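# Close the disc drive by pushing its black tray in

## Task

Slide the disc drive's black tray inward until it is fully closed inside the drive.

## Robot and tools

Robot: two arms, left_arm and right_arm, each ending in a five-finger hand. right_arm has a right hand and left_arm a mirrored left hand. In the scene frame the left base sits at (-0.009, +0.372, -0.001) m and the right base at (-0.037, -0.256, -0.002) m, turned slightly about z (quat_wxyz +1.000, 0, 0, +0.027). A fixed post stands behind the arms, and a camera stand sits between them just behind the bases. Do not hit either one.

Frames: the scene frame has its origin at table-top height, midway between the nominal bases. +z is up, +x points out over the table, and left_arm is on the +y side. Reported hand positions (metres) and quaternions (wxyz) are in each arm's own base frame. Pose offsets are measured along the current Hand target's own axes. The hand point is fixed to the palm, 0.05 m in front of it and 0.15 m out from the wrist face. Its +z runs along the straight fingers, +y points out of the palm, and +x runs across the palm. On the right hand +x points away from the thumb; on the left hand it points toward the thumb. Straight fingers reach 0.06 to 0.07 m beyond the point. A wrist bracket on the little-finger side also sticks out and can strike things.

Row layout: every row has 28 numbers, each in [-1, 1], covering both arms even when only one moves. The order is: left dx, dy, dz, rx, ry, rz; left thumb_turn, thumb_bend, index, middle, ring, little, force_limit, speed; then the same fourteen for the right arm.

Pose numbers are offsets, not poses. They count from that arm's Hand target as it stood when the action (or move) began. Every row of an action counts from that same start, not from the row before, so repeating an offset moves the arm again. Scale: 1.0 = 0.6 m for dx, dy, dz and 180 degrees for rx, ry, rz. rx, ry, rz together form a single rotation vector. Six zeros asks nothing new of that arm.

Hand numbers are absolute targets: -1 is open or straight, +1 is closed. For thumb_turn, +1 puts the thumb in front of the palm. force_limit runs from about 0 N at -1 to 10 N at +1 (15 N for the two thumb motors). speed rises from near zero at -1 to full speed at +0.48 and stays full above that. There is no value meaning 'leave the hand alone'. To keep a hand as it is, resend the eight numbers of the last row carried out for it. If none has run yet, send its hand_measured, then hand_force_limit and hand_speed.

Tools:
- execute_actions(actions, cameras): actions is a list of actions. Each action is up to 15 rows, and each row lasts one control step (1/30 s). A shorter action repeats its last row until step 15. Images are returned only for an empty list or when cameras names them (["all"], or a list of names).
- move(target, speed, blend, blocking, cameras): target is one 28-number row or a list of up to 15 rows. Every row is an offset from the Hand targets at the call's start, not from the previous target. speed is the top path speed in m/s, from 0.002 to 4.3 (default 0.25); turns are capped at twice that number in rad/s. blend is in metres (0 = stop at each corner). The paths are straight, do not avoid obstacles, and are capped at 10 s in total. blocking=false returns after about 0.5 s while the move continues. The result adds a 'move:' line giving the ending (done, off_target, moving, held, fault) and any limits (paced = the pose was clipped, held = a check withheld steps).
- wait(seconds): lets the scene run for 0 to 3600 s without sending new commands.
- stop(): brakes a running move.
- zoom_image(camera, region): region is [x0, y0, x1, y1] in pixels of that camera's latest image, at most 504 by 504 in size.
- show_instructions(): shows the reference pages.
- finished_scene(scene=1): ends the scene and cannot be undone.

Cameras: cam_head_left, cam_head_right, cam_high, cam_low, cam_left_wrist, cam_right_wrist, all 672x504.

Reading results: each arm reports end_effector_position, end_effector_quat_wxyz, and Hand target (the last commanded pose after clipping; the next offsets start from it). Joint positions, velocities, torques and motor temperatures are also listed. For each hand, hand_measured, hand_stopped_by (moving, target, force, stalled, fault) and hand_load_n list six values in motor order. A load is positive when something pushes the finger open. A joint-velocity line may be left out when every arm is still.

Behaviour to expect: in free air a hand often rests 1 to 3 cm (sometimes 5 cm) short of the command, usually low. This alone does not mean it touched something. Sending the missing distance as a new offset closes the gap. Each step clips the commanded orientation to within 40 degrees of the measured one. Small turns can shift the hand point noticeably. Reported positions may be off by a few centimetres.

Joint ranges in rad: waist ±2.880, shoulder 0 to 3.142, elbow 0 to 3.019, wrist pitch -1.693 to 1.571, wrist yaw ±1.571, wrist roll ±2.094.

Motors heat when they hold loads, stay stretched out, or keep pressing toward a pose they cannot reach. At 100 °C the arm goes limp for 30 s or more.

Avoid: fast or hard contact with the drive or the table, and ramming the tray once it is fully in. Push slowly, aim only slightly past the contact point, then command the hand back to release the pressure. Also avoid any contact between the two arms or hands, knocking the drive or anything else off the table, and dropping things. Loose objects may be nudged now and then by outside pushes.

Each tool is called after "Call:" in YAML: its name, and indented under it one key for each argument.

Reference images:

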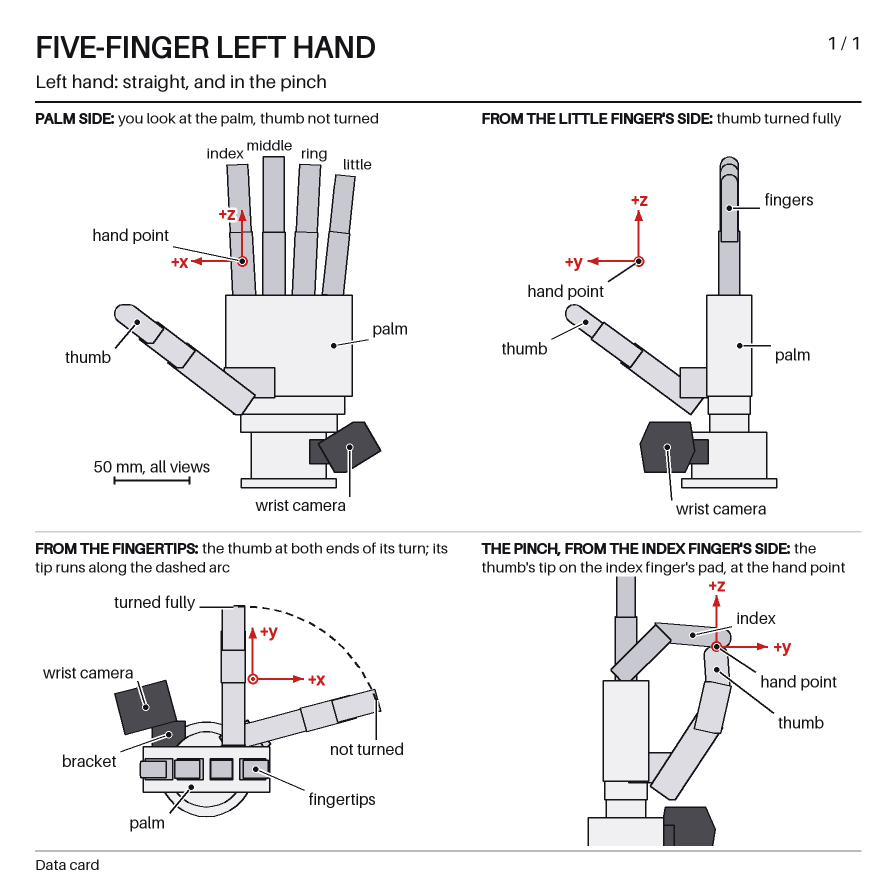

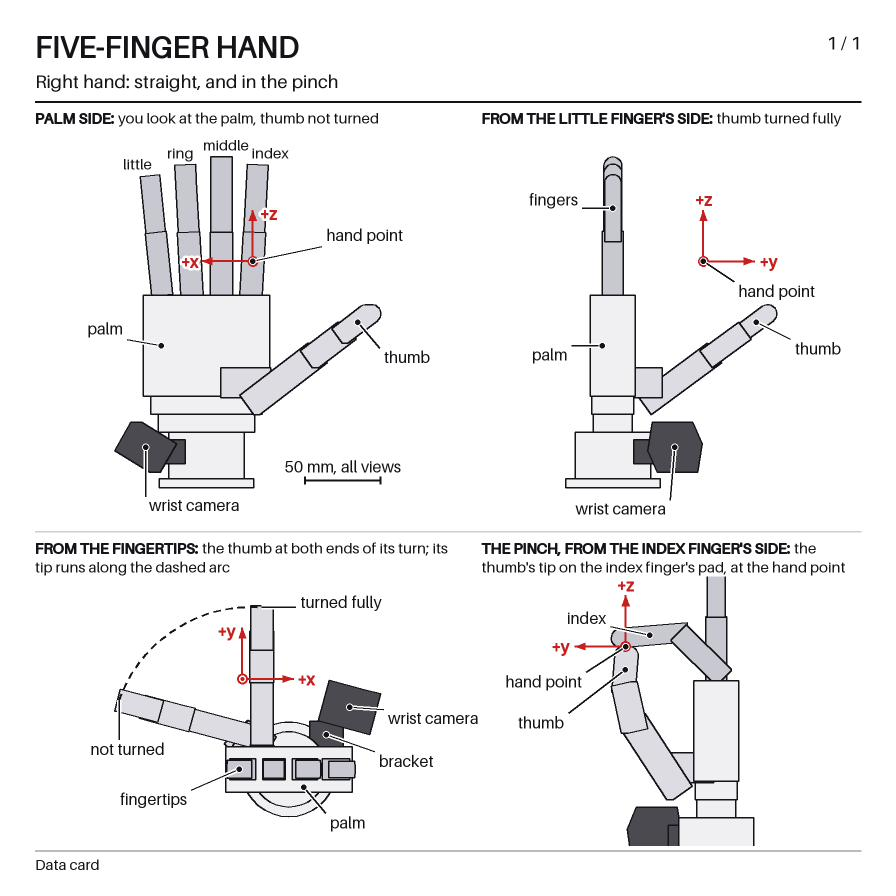

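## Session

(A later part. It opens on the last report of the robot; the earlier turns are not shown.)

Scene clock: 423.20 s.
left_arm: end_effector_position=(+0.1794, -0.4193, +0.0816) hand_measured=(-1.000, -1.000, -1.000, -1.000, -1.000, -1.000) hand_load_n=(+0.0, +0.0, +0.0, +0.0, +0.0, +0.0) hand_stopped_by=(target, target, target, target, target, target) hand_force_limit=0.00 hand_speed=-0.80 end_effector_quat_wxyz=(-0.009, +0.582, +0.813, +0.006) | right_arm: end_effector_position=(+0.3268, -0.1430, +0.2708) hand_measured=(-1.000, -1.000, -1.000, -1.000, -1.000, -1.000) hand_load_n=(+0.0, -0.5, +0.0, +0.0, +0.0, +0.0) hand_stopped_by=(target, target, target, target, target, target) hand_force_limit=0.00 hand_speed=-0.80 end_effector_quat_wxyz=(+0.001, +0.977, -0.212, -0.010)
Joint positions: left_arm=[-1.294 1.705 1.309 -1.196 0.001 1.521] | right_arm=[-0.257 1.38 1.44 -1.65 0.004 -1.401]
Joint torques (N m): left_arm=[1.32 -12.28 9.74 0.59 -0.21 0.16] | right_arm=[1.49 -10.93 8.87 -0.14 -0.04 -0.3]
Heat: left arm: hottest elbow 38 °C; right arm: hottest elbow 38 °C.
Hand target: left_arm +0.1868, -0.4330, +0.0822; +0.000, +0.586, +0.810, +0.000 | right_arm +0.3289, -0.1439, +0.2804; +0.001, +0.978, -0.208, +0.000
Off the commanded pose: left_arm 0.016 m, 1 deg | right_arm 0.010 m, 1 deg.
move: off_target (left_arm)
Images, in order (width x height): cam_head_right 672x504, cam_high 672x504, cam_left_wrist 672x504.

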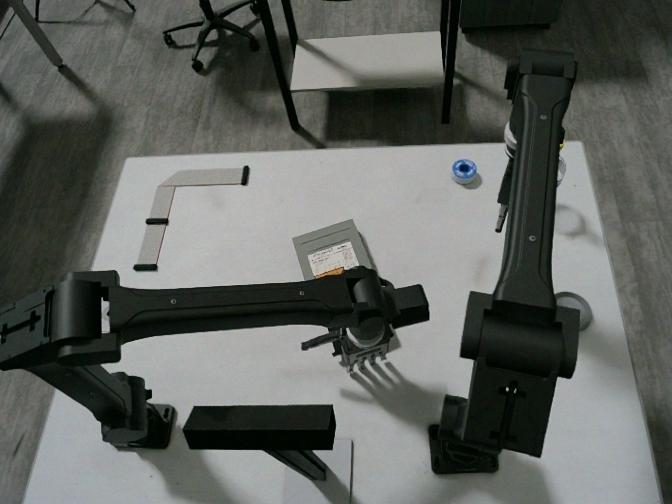

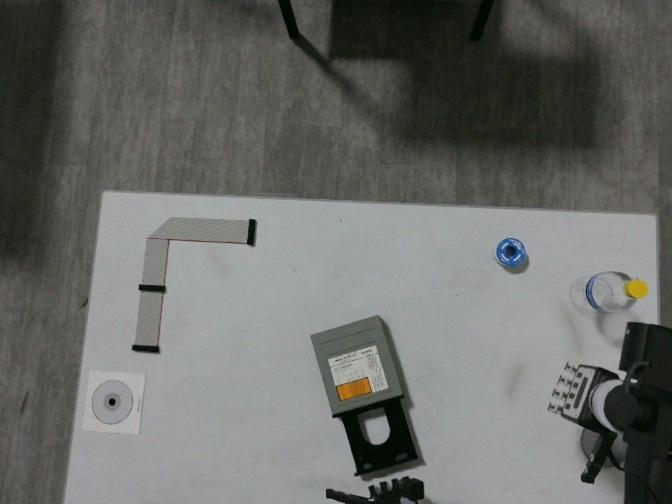

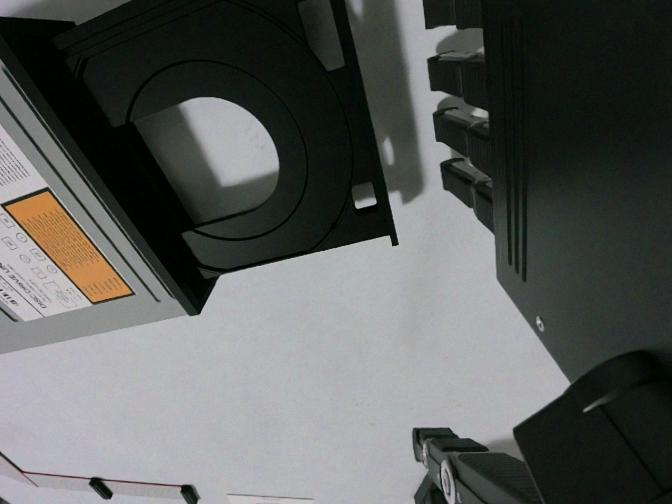

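Call:
move:
  target: [0,0.0667,0,0,0,0,-1,-1,-1,-1,-1,-1,0,-0.8, 0,0,0,0,0,0,-1,-1,-1,-1,-1,-1,0,-0.8]
  speed: 0.05
  cameras: ["cam_left_wrist","cam_high"]

Call:
zoom_image:
  camera: "cam_high"
  region: [300, 300, 460, 504]

Scene clock: 433.33 s.
left_arm: end_effector_position=(+0.2134, -0.4083, +0.0814) hand_measured=(-1.000, -1.000, -1.000, -1.000, -1.000, -1.000) hand_load_n=(+0.0, +0.0, +0.0, +0.0, +0.0, +0.0) hand_stopped_by=(target, target, target, target, target, target) hand_force_limit=0.00 hand_speed=-0.80 end_effector_quat_wxyz=(-0.010, +0.582, +0.813, +0.005) | right_arm: end_effector_position=(+0.3268, -0.1430, +0.2708) hand_measured=(-1.000, -1.000, -1.000, -1.000, -1.000, -1.000) hand_load_n=(+0.0, +0.0, +0.0, +0.0, +0.0, +0.0) hand_stopped_by=(target, target, target, target, target, target) hand_force_limit=0.00 hand_speed=-0.80 end_effector_quat_wxyz=(+0.001, +0.977, -0.212, -0.010)
Joint positions: left_arm=[-1.219 1.705 1.309 -1.196 0.004 1.595] | right_arm=[-0.257 1.38 1.44 -1.65 0.004 -1.401]
Joint torques (N m): left_arm=[1.85 -12.63 9.77 0.53 -0.31 0.23] | right_arm=[1.61 -11.05 8.84 -0.13 -0.04 -0.28]
Heat: left arm: hottest elbow 39 °C; right arm: hottest elbow 38 °C.
Hand target: left_arm +0.2249, -0.4205, +0.0822; +0.000, +0.586, +0.810, +0.001 | right_arm +0.3289, -0.1439, +0.2804; +0.001, +0.978, -0.208, +0.000
Off the commanded pose: left_arm 0.017 m, 1 deg | right_arm 0.010 m, 1 deg.
move: off_target (left_arm)
Images, in order (width x height): cam_high 672x504, cam_left_wrist 672x504.

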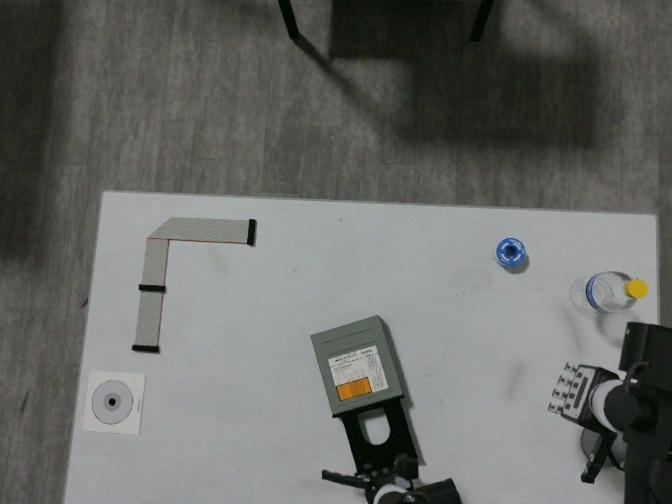

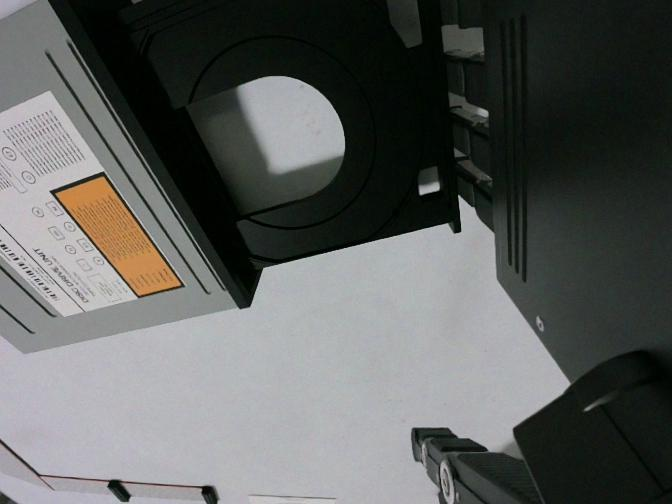

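Scaled by 2.471 from the camera's image (finer frame: 960x720).

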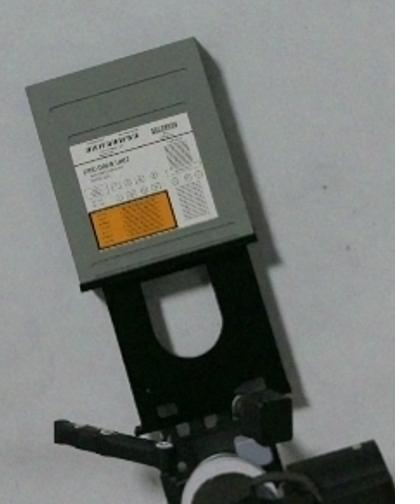

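Call:
move:
  target: [0,0.0583,0,0,0,0,-1,-1,-1,-1,-1,-1,0,-0.8, 0,0,0,0,0,0,-1,-1,-1,-1,-1,-1,0,-0.8]
  speed: 0.05
  cameras: ["cam_left_wrist","cam_high","cam_low"]

Call:
zoom_image:
  camera: "cam_high"
  region: [300, 300, 460, 504]

Scene clock: 438.90 s.
left_arm: end_effector_position=(+0.2385, -0.3992, +0.0806) hand_measured=(-1.000, -1.000, -1.000, -1.000, -1.000, -1.000) hand_load_n=(+0.0, +0.0, +0.0, +0.0, +0.0, +0.0) hand_stopped_by=(target, target, target, target, target, target) hand_force_limit=0.00 hand_speed=-0.80 end_effector_quat_wxyz=(-0.013, +0.587, +0.809, +0.000) | right_arm: end_effector_position=(+0.3268, -0.1430, +0.2708) hand_measured=(-1.000, -1.000, -1.000, -1.000, -1.000, -1.000) hand_load_n=(+0.0, +0.0, +0.0, +0.0, +0.0, +0.0) hand_stopped_by=(target, target, target, target, target, target) hand_force_limit=0.00 hand_speed=-0.80 end_effector_quat_wxyz=(+0.001, +0.977, -0.212, -0.010)
Joint positions: left_arm=[-1.161 1.705 1.309 -1.196 0.014 1.665] | right_arm=[-0.257 1.38 1.44 -1.65 0.004 -1.401]
Joint torques (N m): left_arm=[2.96 -12.04 10.32 0.46 -0.69 0.19] | right_arm=[1.49 -11.16 8.9 -0.12 -0.04 -0.29]
Heat: left arm: hottest elbow 39 °C; right arm: hottest elbow 38 °C.
Hand target: left_arm +0.2582, -0.4095, +0.0822; +0.000, +0.586, +0.810, +0.000 | right_arm +0.3289, -0.1439, +0.2804; +0.001, +0.978, -0.208, +0.000
Off the commanded pose: left_arm 0.022 m, 1 deg | right_arm 0.010 m, 1 deg.
move: off_target (left_arm)
Images, in order (width x height): cam_high 672x504, cam_low 672x504, cam_left_wrist 672x504.

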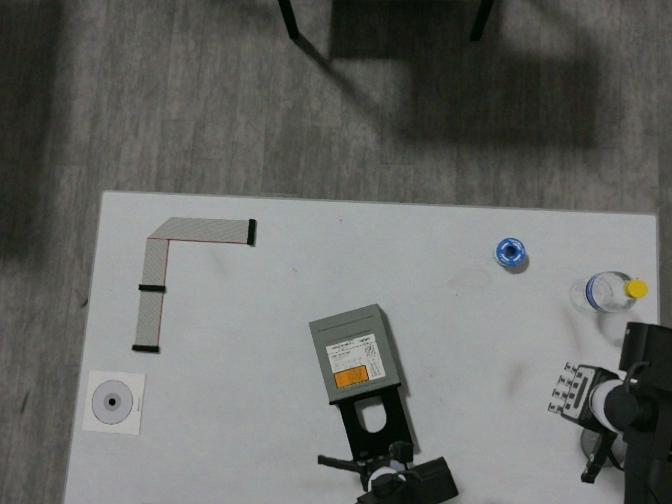

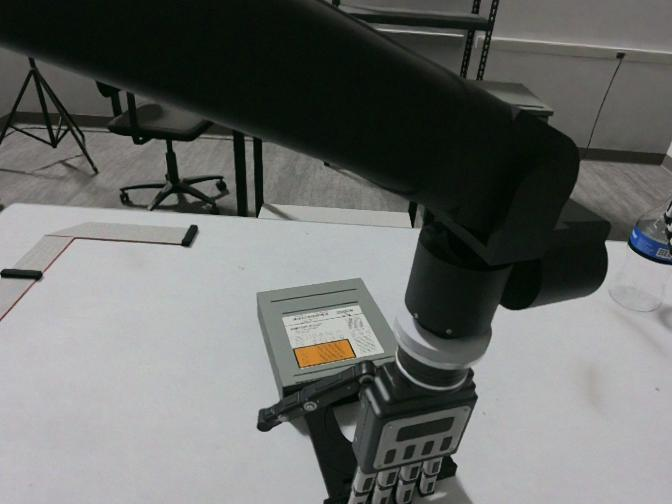

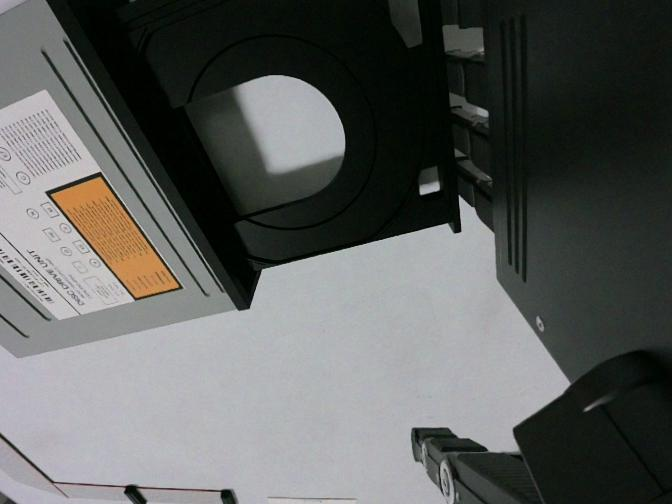

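Scaled by 2.471 from the camera's image (finer frame: 960x720).

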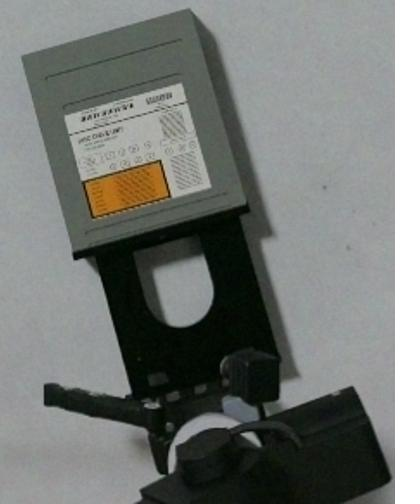

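Call:
move:
  target:
    - [0.0265,-0.0758,-0.005,0,0,0,-1,-1,-1,-1,-1,-1,0,-0.8, 0,0,0,0,0,0,-1,-1,-1,-1,-1,-1,0,-0.8]
    - [0.0265,-0.0758,-0.28,0,0,0,-1,-1,-1,-1,-1,-1,0,-0.8, 0,0,0,0,0,0,-1,-1,-1,-1,-1,-1,0,-0.8]
  speed: [0.05,0.2]
  cameras: ["cam_left_wrist","cam_high"]

Scene clock: 499.07 s.
left_arm: end_effector_position=(+0.2108, -0.4002, +0.2406) hand_measured=(-1.000, -1.000, -1.000, -1.000, -1.000, -1.000) hand_load_n=(+0.0, +0.0, +0.0, +0.0, +0.0, +0.0) hand_stopped_by=(target, target, target, target, target, target) hand_force_limit=0.00 hand_speed=-0.80 end_effector_quat_wxyz=(-0.008, +0.589, +0.808, +0.004) | right_arm: end_effector_position=(+0.3268, -0.1430, +0.2708) hand_measured=(-1.000, -1.000, -1.000, -1.000, -1.000, -1.000) hand_load_n=(+0.0, +0.0, +0.0, +0.0, +0.0, +0.0) hand_stopped_by=(target, target, target, target, target, target) hand_force_limit=0.00 hand_speed=-0.80 end_effector_quat_wxyz=(+0.001, +0.977, -0.212, -0.010)
Joint positions: left_arm=[-1.22 1.597 1.6 -1.591 0.003 1.61] | right_arm=[-0.257 1.38 1.44 -1.65 0.004 -1.401]
Joint torques (N m): left_arm=[0.09 -12.75 10.93 -0.28 -0.24 -0.11] | right_arm=[1.79 -11.05 8.84 -0.14 -0.05 -0.28]
Heat: left arm: hottest elbow 41 °C; right arm: hottest elbow 38 °C.
Hand target: left_arm +0.2099, -0.4088, +0.2502; +0.000, +0.586, +0.810, +0.000 | right_arm +0.3289, -0.1439, +0.2804; +0.001, +0.978, -0.208, +0.000
Off the commanded pose: left_arm 0.013 m, 1 deg | right_arm 0.010 m, 1 deg.
move: off_target (left_arm)
Images, in order (width x height): cam_high 672x504, cam_left_wrist 672x504.

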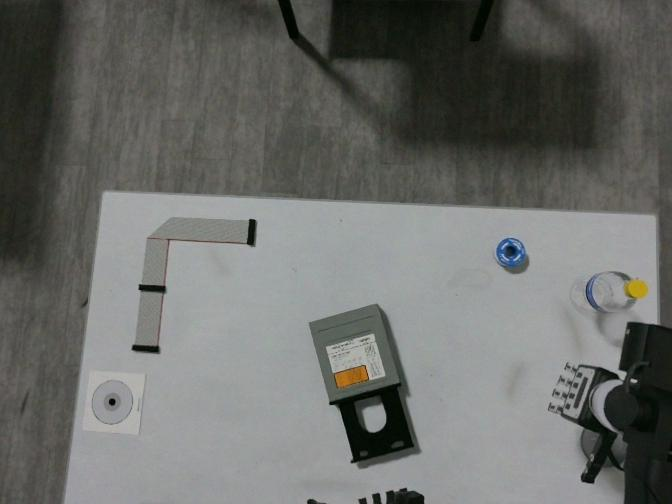

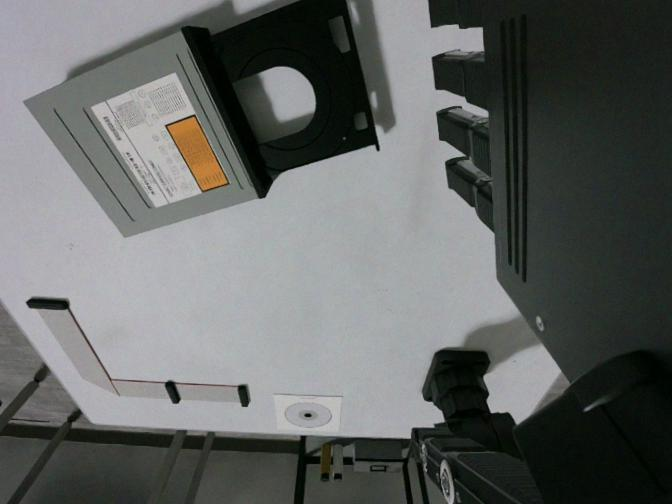

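Call:
move:
  target:
    - [0.1635,0.1047,0,0,0,-0.4822,-1,-1,-1,-1,-1,-1,0,-0.8, 0,0,0,0,0,0,-1,-1,-1,-1,-1,-1,0,-0.8]
    - [-0.1223,0.4248,0,0,0,-1.0,-1,-1,-1,-1,-1,-1,0,-0.8, 0,0,0,0,0,0,-1,-1,-1,-1,-1,-1,0,-0.8]
  speed: 0.25
  cameras: ["cam_left_wrist","cam_high","cam_head_left"]

Scene clock: 517.87 s.
left_arm: end_effector_position=(+0.4627, -0.3961, +0.2482) hand_measured=(-1.000, -1.000, -1.000, -1.000, -1.000, -1.000) hand_load_n=(+0.0, +0.0, +0.0, -0.5, +0.0, +0.0) hand_stopped_by=(target, target, target, target, target, target) hand_force_limit=0.00 hand_speed=-0.80 end_effector_quat_wxyz=(+0.000, +0.804, -0.594, +0.026) | right_arm: end_effector_position=(+0.3268, -0.1430, +0.2708) hand_measured=(-1.000, -1.000, -1.000, -1.000, -1.000, -1.000) hand_load_n=(+0.0, +0.0, +0.0, +0.0, +0.0, +0.0) hand_stopped_by=(target, target, target, target, target, target) hand_force_limit=0.00 hand_speed=-0.80 end_effector_quat_wxyz=(+0.001, +0.977, -0.212, -0.010)
Joint positions: left_arm=[-0.597 1.958 2.118 -1.678 0.002 -0.896] | right_arm=[-0.257 1.38 1.44 -1.65 0.004 -1.401]
Joint torques (N m): left_arm=[1.73 -16.62 11.6 -0.14 0.09 -0.1] | right_arm=[1.55 -11.05 8.84 -0.16 -0.05 -0.28]
Heat: left arm: hottest elbow 42 °C; right arm: hottest elbow 38 °C.
Hand target: left_arm +0.4749, -0.3990, +0.2501; -0.001, +0.810, -0.586, +0.000 | right_arm +0.3289, -0.1439, +0.2804; +0.001, +0.978, -0.208, +0.000
Off the commanded pose: left_arm 0.013 m, 3 deg | right_arm 0.010 m, 1 deg.
joint sent to its limit (left arm) — joint 4 (wrist pitch), lower limit. The joint targets are off in orientation, not in position.
move: off_target (left_arm)
Images, in order (width x height): cam_head_left 672x504, cam_high 672x504, cam_left_wrist 672x504.

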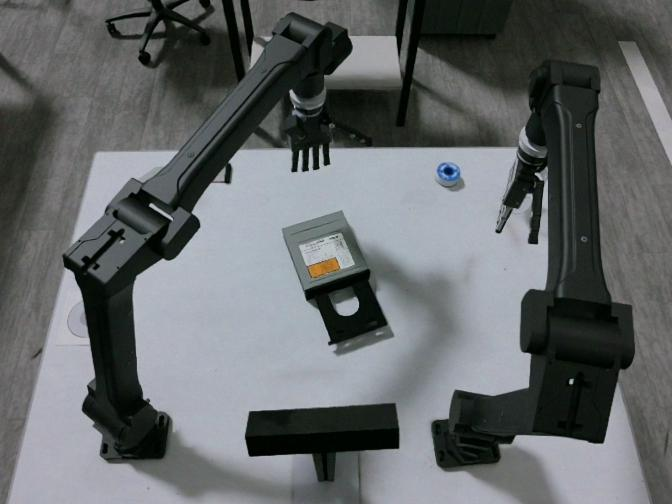

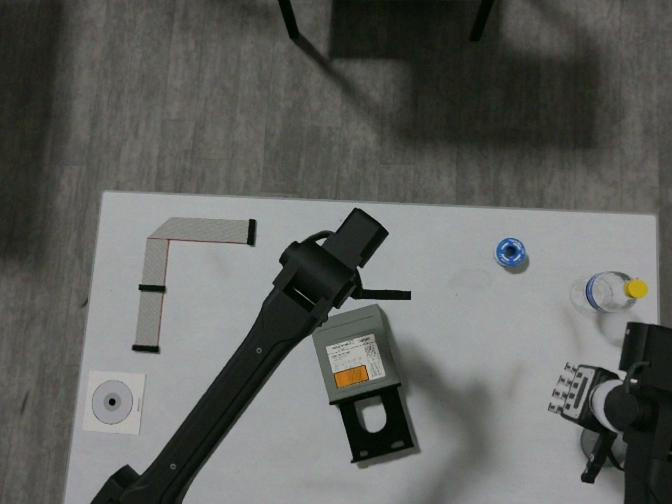

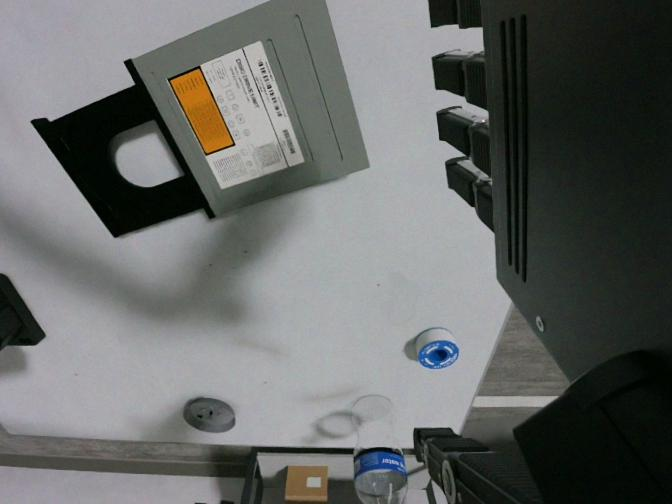

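Call:
move:
  target: [0,0,0.2252,0,0,0,-1,-1,-1,-1,-1,-1,0,-0.8, 0,0,0,0,0,0,-1,-1,-1,-1,-1,-1,0,-0.8]
  speed: 0.15
  cameras: ["cam_left_wrist","cam_high","cam_head_left","cam_low"]

Scene clock: 526.07 s.
left_arm: end_effector_position=(+0.4696, -0.4008, +0.1270) hand_measured=(-1.000, -1.000, -1.000, -1.000, -1.000, -1.000) hand_load_n=(+0.0, +0.0, +0.0, +0.0, +0.0, +0.0) hand_stopped_by=(target, target, target, target, target, target) hand_force_limit=0.00 hand_speed=-0.80 end_effector_quat_wxyz=(+0.001, +0.805, -0.594, +0.005) | right_arm: end_effector_position=(+0.3268, -0.1430, +0.2708) hand_measured=(-1.000, -1.000, -1.000, -1.000, -1.000, -1.000) hand_load_n=(+0.0, +0.0, +0.0, +0.0, +0.0, +0.0) hand_stopped_by=(target, target, target, target, target, target) hand_force_limit=0.00 hand_speed=-0.80 end_effector_quat_wxyz=(+0.001, +0.977, -0.212, -0.010)
Joint positions: left_arm=[-0.597 2.015 1.889 -1.435 0.002 -0.897] | right_arm=[-0.257 1.38 1.44 -1.65 0.004 -1.401]
Joint torques (N m): left_arm=[1.49 -17.96 8.1 0.58 -0.21 -0.1] | right_arm=[1.67 -11.11 8.85 -0.12 -0.04 -0.3]
Heat: left arm: hottest elbow 41 °C; right arm: hottest elbow 38 °C.
Hand target: left_arm +0.4750, -0.3989, +0.1152; -0.001, +0.810, -0.586, +0.000 | right_arm +0.3289, -0.1439, +0.2804; +0.001, +0.978, -0.208, +0.000
Off the commanded pose: left_arm 0.013 m, 1 deg | right_arm 0.010 m, 1 deg.
move: off_target (left_arm)
Images, in order (width x height): cam_head_left 672x504, cam_high 672x504, cam_low 672x504, cam_left_wrist 672x504.

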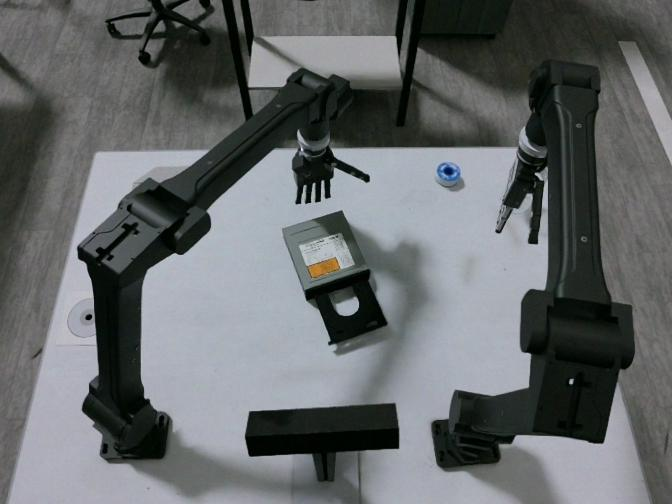

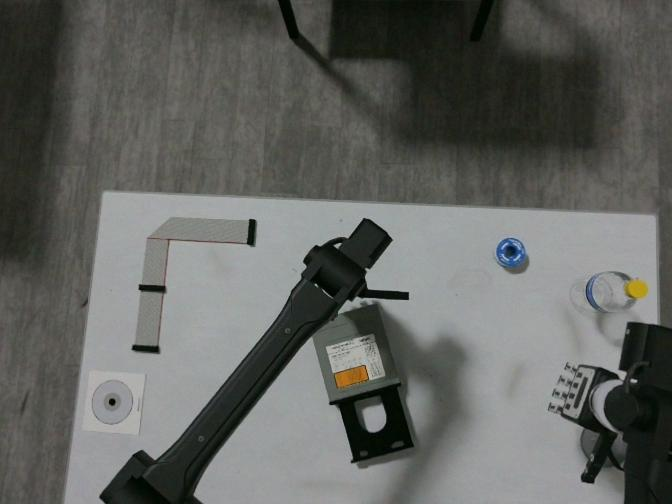

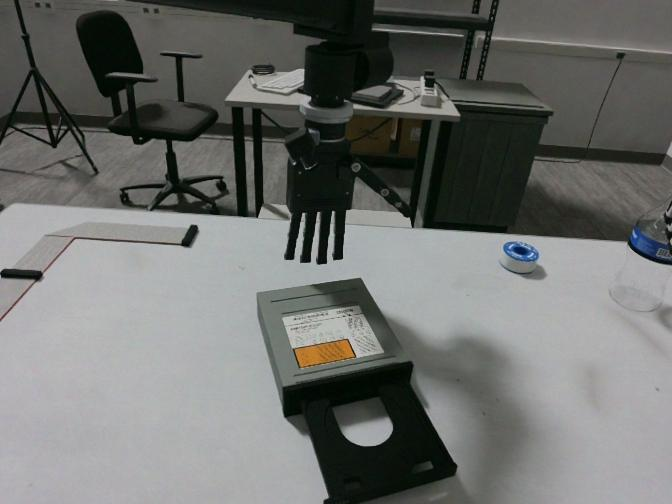

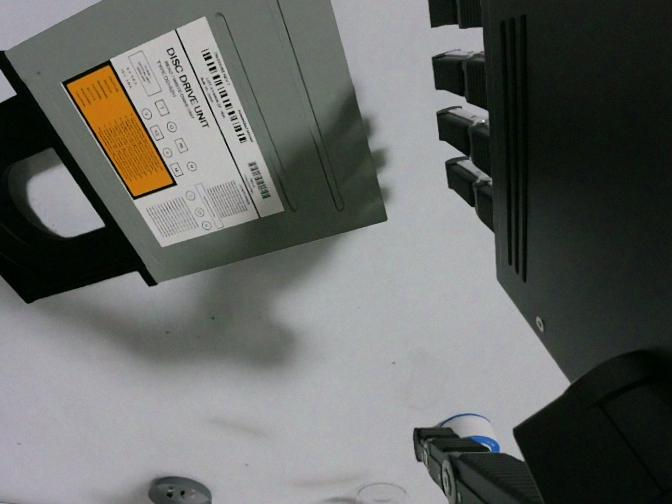

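Call:
move:
  target: [-0.0285,0,0.062,0,0,0,-1,-1,-1,-1,-1,-1,0,-0.8, 0,0,0,0,0,0,-1,-1,-1,-1,-1,-1,0,-0.8]
  speed: 0.1
  cameras: ["cam_left_wrist","cam_head_left","cam_low"]

Scene clock: 539.83 s.
left_arm: end_effector_position=(+0.4664, -0.3874, +0.0837) hand_measured=(-1.000, -1.000, -1.000, -1.000, -1.000, -1.000) hand_load_n=(+0.0, +0.0, +0.0, +0.0, +0.0, +0.0) hand_stopped_by=(target, target, target, target, target, target) hand_force_limit=0.00 hand_speed=-0.80 end_effector_quat_wxyz=(+0.001, +0.809, -0.588, +0.000) | right_arm: end_effector_position=(+0.3268, -0.1430, +0.2708) hand_measured=(-1.000, -1.000, -1.000, -1.000, -1.000, -1.000) hand_load_n=(+0.0, +0.0, +0.0, +0.0, +0.0, +0.0) hand_stopped_by=(target, target, target, target, target, target) hand_force_limit=0.00 hand_speed=-0.80 end_effector_quat_wxyz=(+0.001, +0.977, -0.212, -0.010)
Joint positions: left_arm=[-0.582 2.013 1.77 -1.327 0.002 -0.897] | right_arm=[-0.257 1.38 1.44 -1.65 0.004 -1.401]
Joint torques (N m): left_arm=[1.67 -18.55 7.53 0.57 -0.19 0.07] | right_arm=[1.67 -11.11 8.83 -0.14 -0.05 -0.29]
Heat: left arm: hottest elbow 40 °C; right arm: hottest elbow 38 °C.
Hand target: left_arm +0.4697, -0.3825, +0.0779; -0.001, +0.810, -0.586, +0.000 | right_arm +0.3289, -0.1439, +0.2804; +0.001, +0.978, -0.208, +0.000
Off the commanded pose: left_arm 0.008 m, 0 deg | right_arm 0.010 m, 1 deg.
move: done
Images, in order (width x height): cam_head_left 672x504, cam_low 672x504, cam_left_wrist 672x504.

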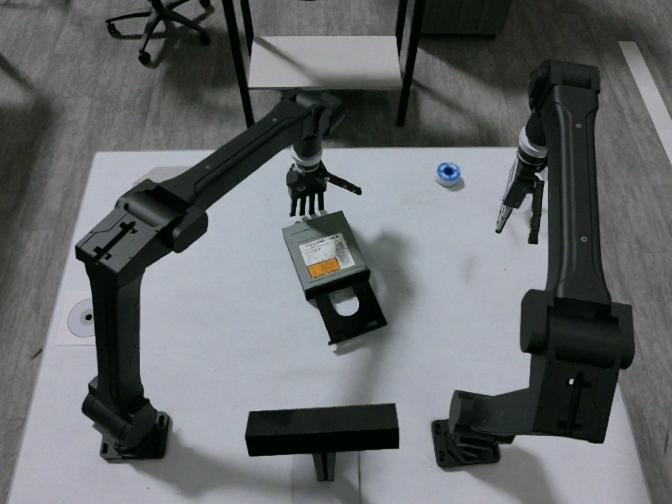

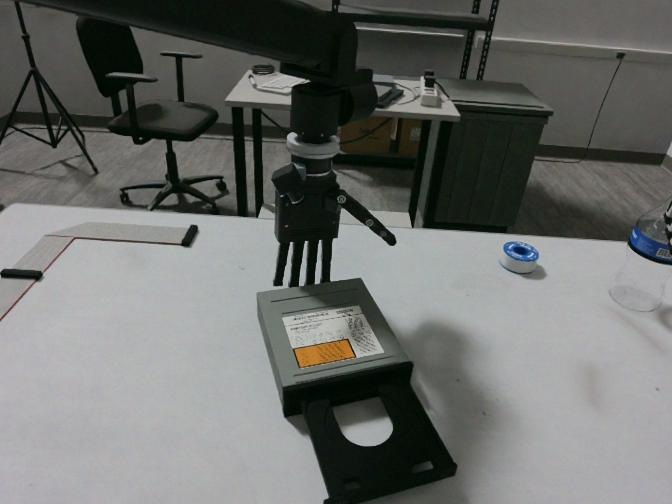

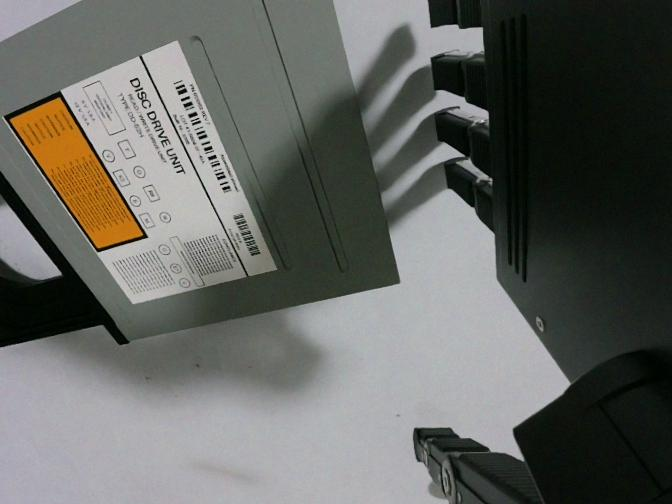

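Call:
move:
  target: [0,0.0417,0,0,0,0,-1,-1,-1,-1,-1,-1,0,-0.8, 0,0,0,0,0,0,-1,-1,-1,-1,-1,-1,0,-0.8]
  speed: 0.05
  cameras: ["cam_left_wrist","cam_head_left","cam_low","cam_high"]

Scene clock: 546.77 s.
left_arm: end_effector_position=(+0.4504, -0.3854, +0.0821) hand_measured=(-1.000, -1.000, -1.000, -1.000, -1.000, -1.000) hand_load_n=(+0.0, -0.5, +0.0, +0.0, +0.0, +0.0) hand_stopped_by=(target, target, target, target, target, target) hand_force_limit=0.00 hand_speed=-0.80 end_effector_quat_wxyz=(+0.000, +0.809, -0.588, +0.000) | right_arm: end_effector_position=(+0.3268, -0.1430, +0.2708) hand_measured=(-1.000, -1.000, -1.000, -1.000, -1.000, -1.000) hand_load_n=(+0.0, +0.0, +0.0, +0.0, +0.0, +0.0) hand_stopped_by=(target, target, target, target, target, target) hand_force_limit=0.00 hand_speed=-0.80 end_effector_quat_wxyz=(+0.001, +0.977, -0.212, -0.010)
Joint positions: left_arm=[-0.595 1.976 1.708 -1.303 0 -0.909] | right_arm=[-0.257 1.38 1.44 -1.65 0.004 -1.401]
Joint torques (N m): left_arm=[-0.15 -18.02 7.27 0.55 -0.11 -0.11] | right_arm=[1.55 -11.11 8.84 -0.1 -0.05 -0.28]
Heat: left arm: hottest elbow 39 °C; right arm: hottest elbow 38 °C.
Hand target: left_arm +0.4460, -0.3903, +0.0779; -0.001, +0.810, -0.586, +0.000 | right_arm +0.3289, -0.1439, +0.2804; +0.001, +0.978, -0.208, +0.000
Off the commanded pose: left_arm 0.008 m, 0 deg | right_arm 0.010 m, 1 deg.
move: done
Images, in order (width x height): cam_head_left 672x504, cam_high 672x504, cam_low 672x504, cam_left_wrist 672x504.

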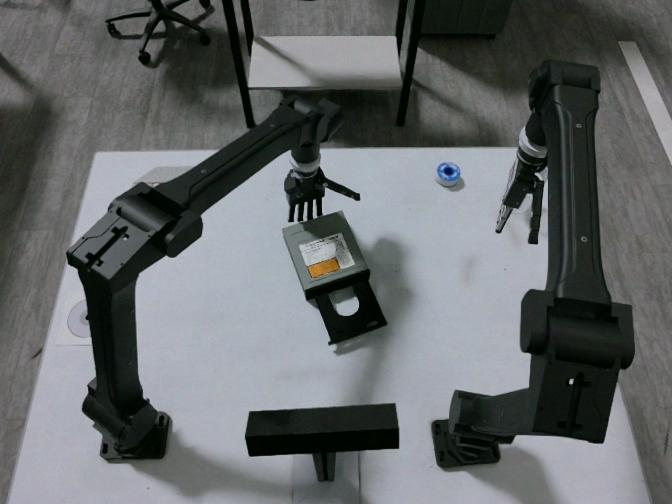

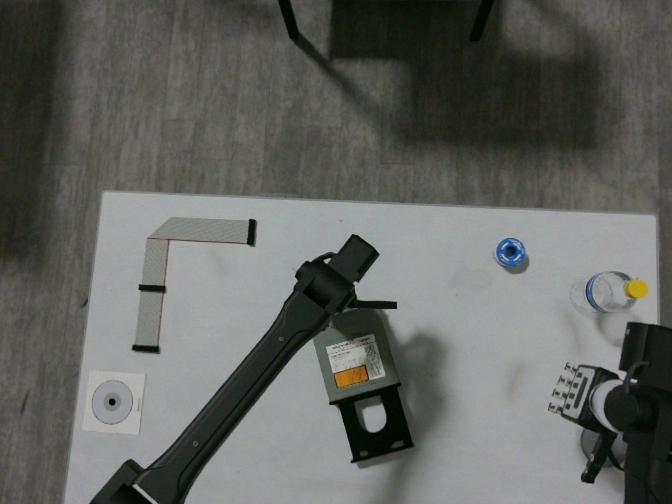

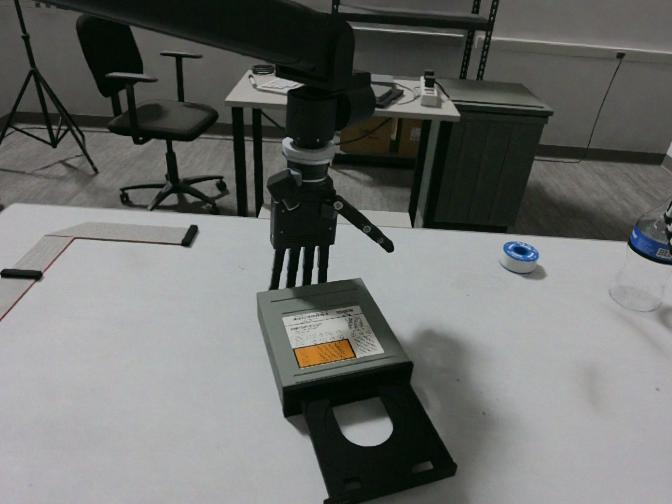

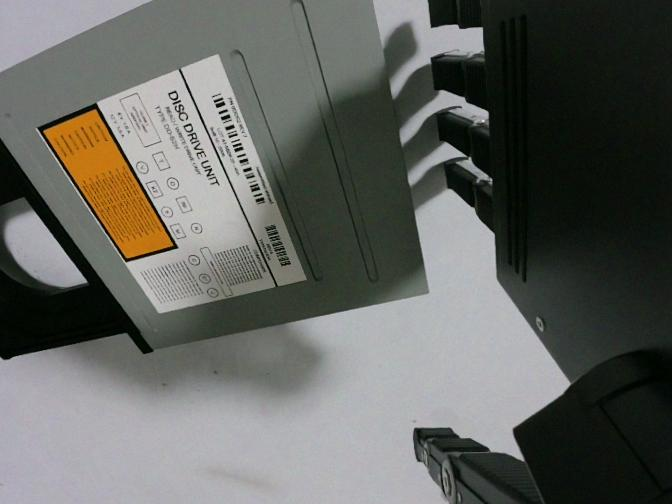

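Call:
move:
  target: [-0.004,0.0267,0,0,0,0,-1,-1,-1,-1,-1,-1,0,-0.8, 0,0,0,0,0,0,-1,-1,-1,-1,-1,-1,0,-0.8]
  speed: 0.04
  cameras: ["cam_left_wrist","cam_low","cam_high"]

Scene clock: 554.63 s.
left_arm: end_effector_position=(+0.4337, -0.3890, +0.0819) hand_measured=(-1.000, -1.000, -1.000, -1.000, -1.000, -1.000) hand_load_n=(+0.0, +0.0, +0.0, +0.0, +0.0, +0.0) hand_stopped_by=(target, target, target, target, target, target) hand_force_limit=0.00 hand_speed=-0.80 end_effector_quat_wxyz=(+0.000, +0.808, -0.589, -0.001) | right_arm: end_effector_position=(+0.3268, -0.1430, +0.2708) hand_measured=(-1.000, -1.000, -1.000, -1.000, -1.000, -1.000) hand_load_n=(+0.0, +0.0, +0.0, +0.5, +0.0, +0.0) hand_stopped_by=(target, target, target, target, target, target) hand_force_limit=0.00 hand_speed=-0.80 end_effector_quat_wxyz=(+0.001, +0.977, -0.212, -0.010)
Joint positions: left_arm=[-0.616 1.947 1.661 -1.286 0 -0.927] | right_arm=[-0.257 1.38 1.44 -1.65 0.004 -1.401]
Joint torques (N m): left_arm=[-0.03 -17.61 7.25 0.55 -0.1 -0.13] | right_arm=[1.67 -11.16 8.85 -0.2 -0.04 -0.28]
Heat: left arm: hottest elbow 39 °C; right arm: hottest elbow 38 °C.
Hand target: left_arm +0.4300, -0.3930, +0.0779; -0.001, +0.810, -0.586, +0.000 | right_arm +0.3289, -0.1439, +0.2804; +0.001, +0.978, -0.208, +0.000
Off the commanded pose: left_arm 0.007 m, 0 deg | right_arm 0.010 m, 1 deg.
move: done
Images, in order (width x height): cam_high 672x504, cam_low 672x504, cam_left_wrist 672x504.

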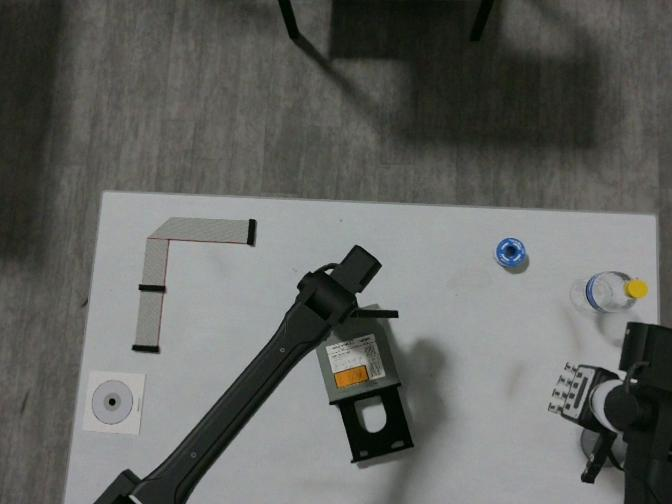

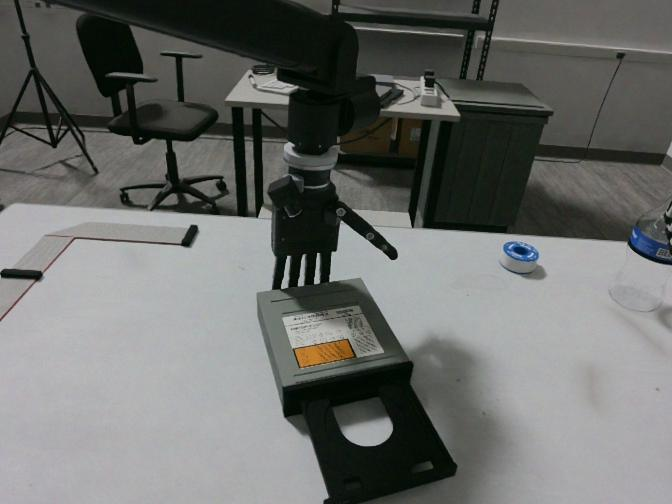

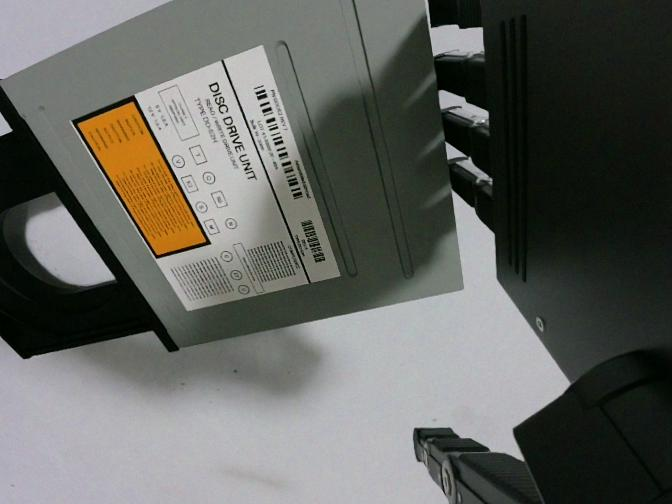

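Call:
move:
  target: [0,0,0,0,0,0,-1,-1,-1,-1,-1,-1,0,-0.8, -0.5483,-0.3255,0.05,0,0,0.2828,-1,-1,-1,-1,-1,-1,0,-0.8]
  speed: 0.15
  cameras: ["cam_right_wrist","cam_low","cam_high","cam_head_left"]

Scene clock: 576.83 s.
left_arm: end_effector_position=(+0.4337, -0.3890, +0.0819) hand_measured=(-1.000, -1.000, -1.000, -1.000, -1.000, -1.000) hand_load_n=(+0.0, +0.0, +0.0, +0.0, +0.0, +0.0) hand_stopped_by=(target, target, target, target, target, target) hand_force_limit=0.00 hand_speed=-0.80 end_effector_quat_wxyz=(+0.000, +0.808, -0.589, -0.001) | right_arm: end_effector_position=(+0.1108, +0.1688, +0.2487) hand_measured=(-1.000, -1.000, -1.000, -1.000, -1.000, -1.000) hand_load_n=(-0.5, +0.0, +0.0, +0.0, +0.0, +0.0) hand_stopped_by=(target, target, target, target, target, target) hand_force_limit=0.00 hand_speed=-0.80 end_effector_quat_wxyz=(+0.002, +0.794, -0.607, -0.001)
Joint positions: left_arm=[-0.616 1.947 1.661 -1.286 0 -0.928] | right_arm=[0.719 0.948 1.05 -1.676 -0.002 0.454]
Joint torques (N m): left_arm=[-0.03 -17.67 7.25 0.59 -0.11 -0.12] | right_arm=[2.55 -4.6 7.3 0.05 0.14 -0.13]
Heat: left arm: hottest elbow 39 °C; right arm: hottest elbow 38 °C.
Hand target: left_arm +0.4300, -0.3930, +0.0779; -0.001, +0.810, -0.586, +0.000 | right_arm +0.1077, +0.1682, +0.2500; +0.000, +0.794, -0.608, +0.000
Off the commanded pose: left_arm 0.007 m, 0 deg | right_arm 0.003 m, 0 deg.
move: done
Images, in order (width x height): cam_head_left 672x504, cam_high 672x504, cam_low 672x504, cam_right_wrist 672x504.

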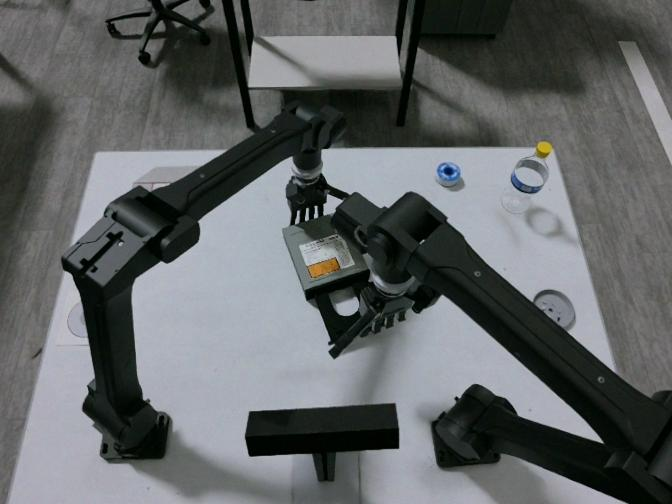

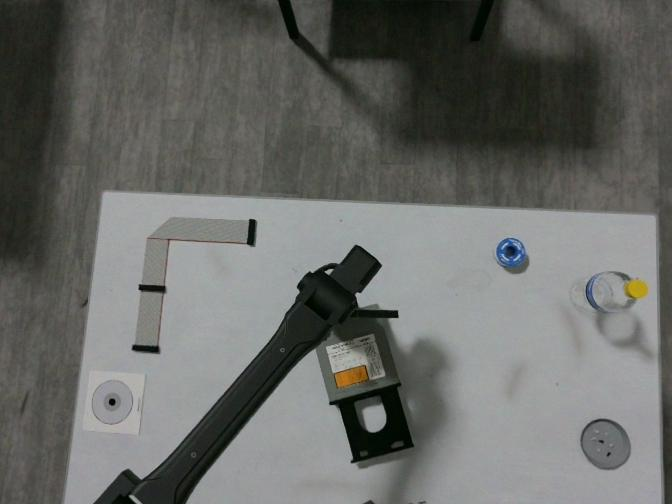

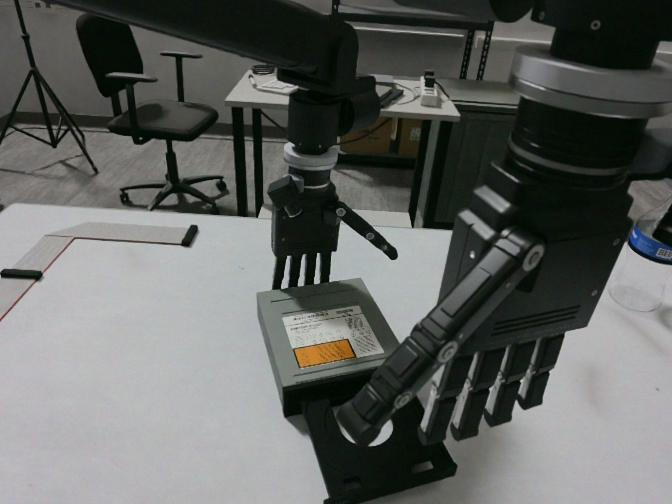

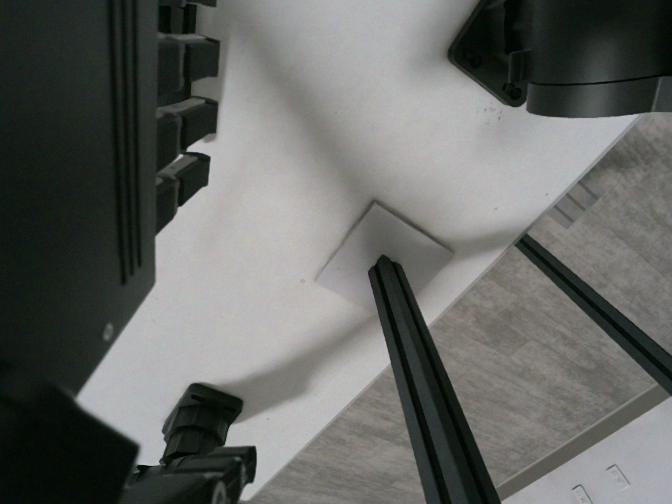

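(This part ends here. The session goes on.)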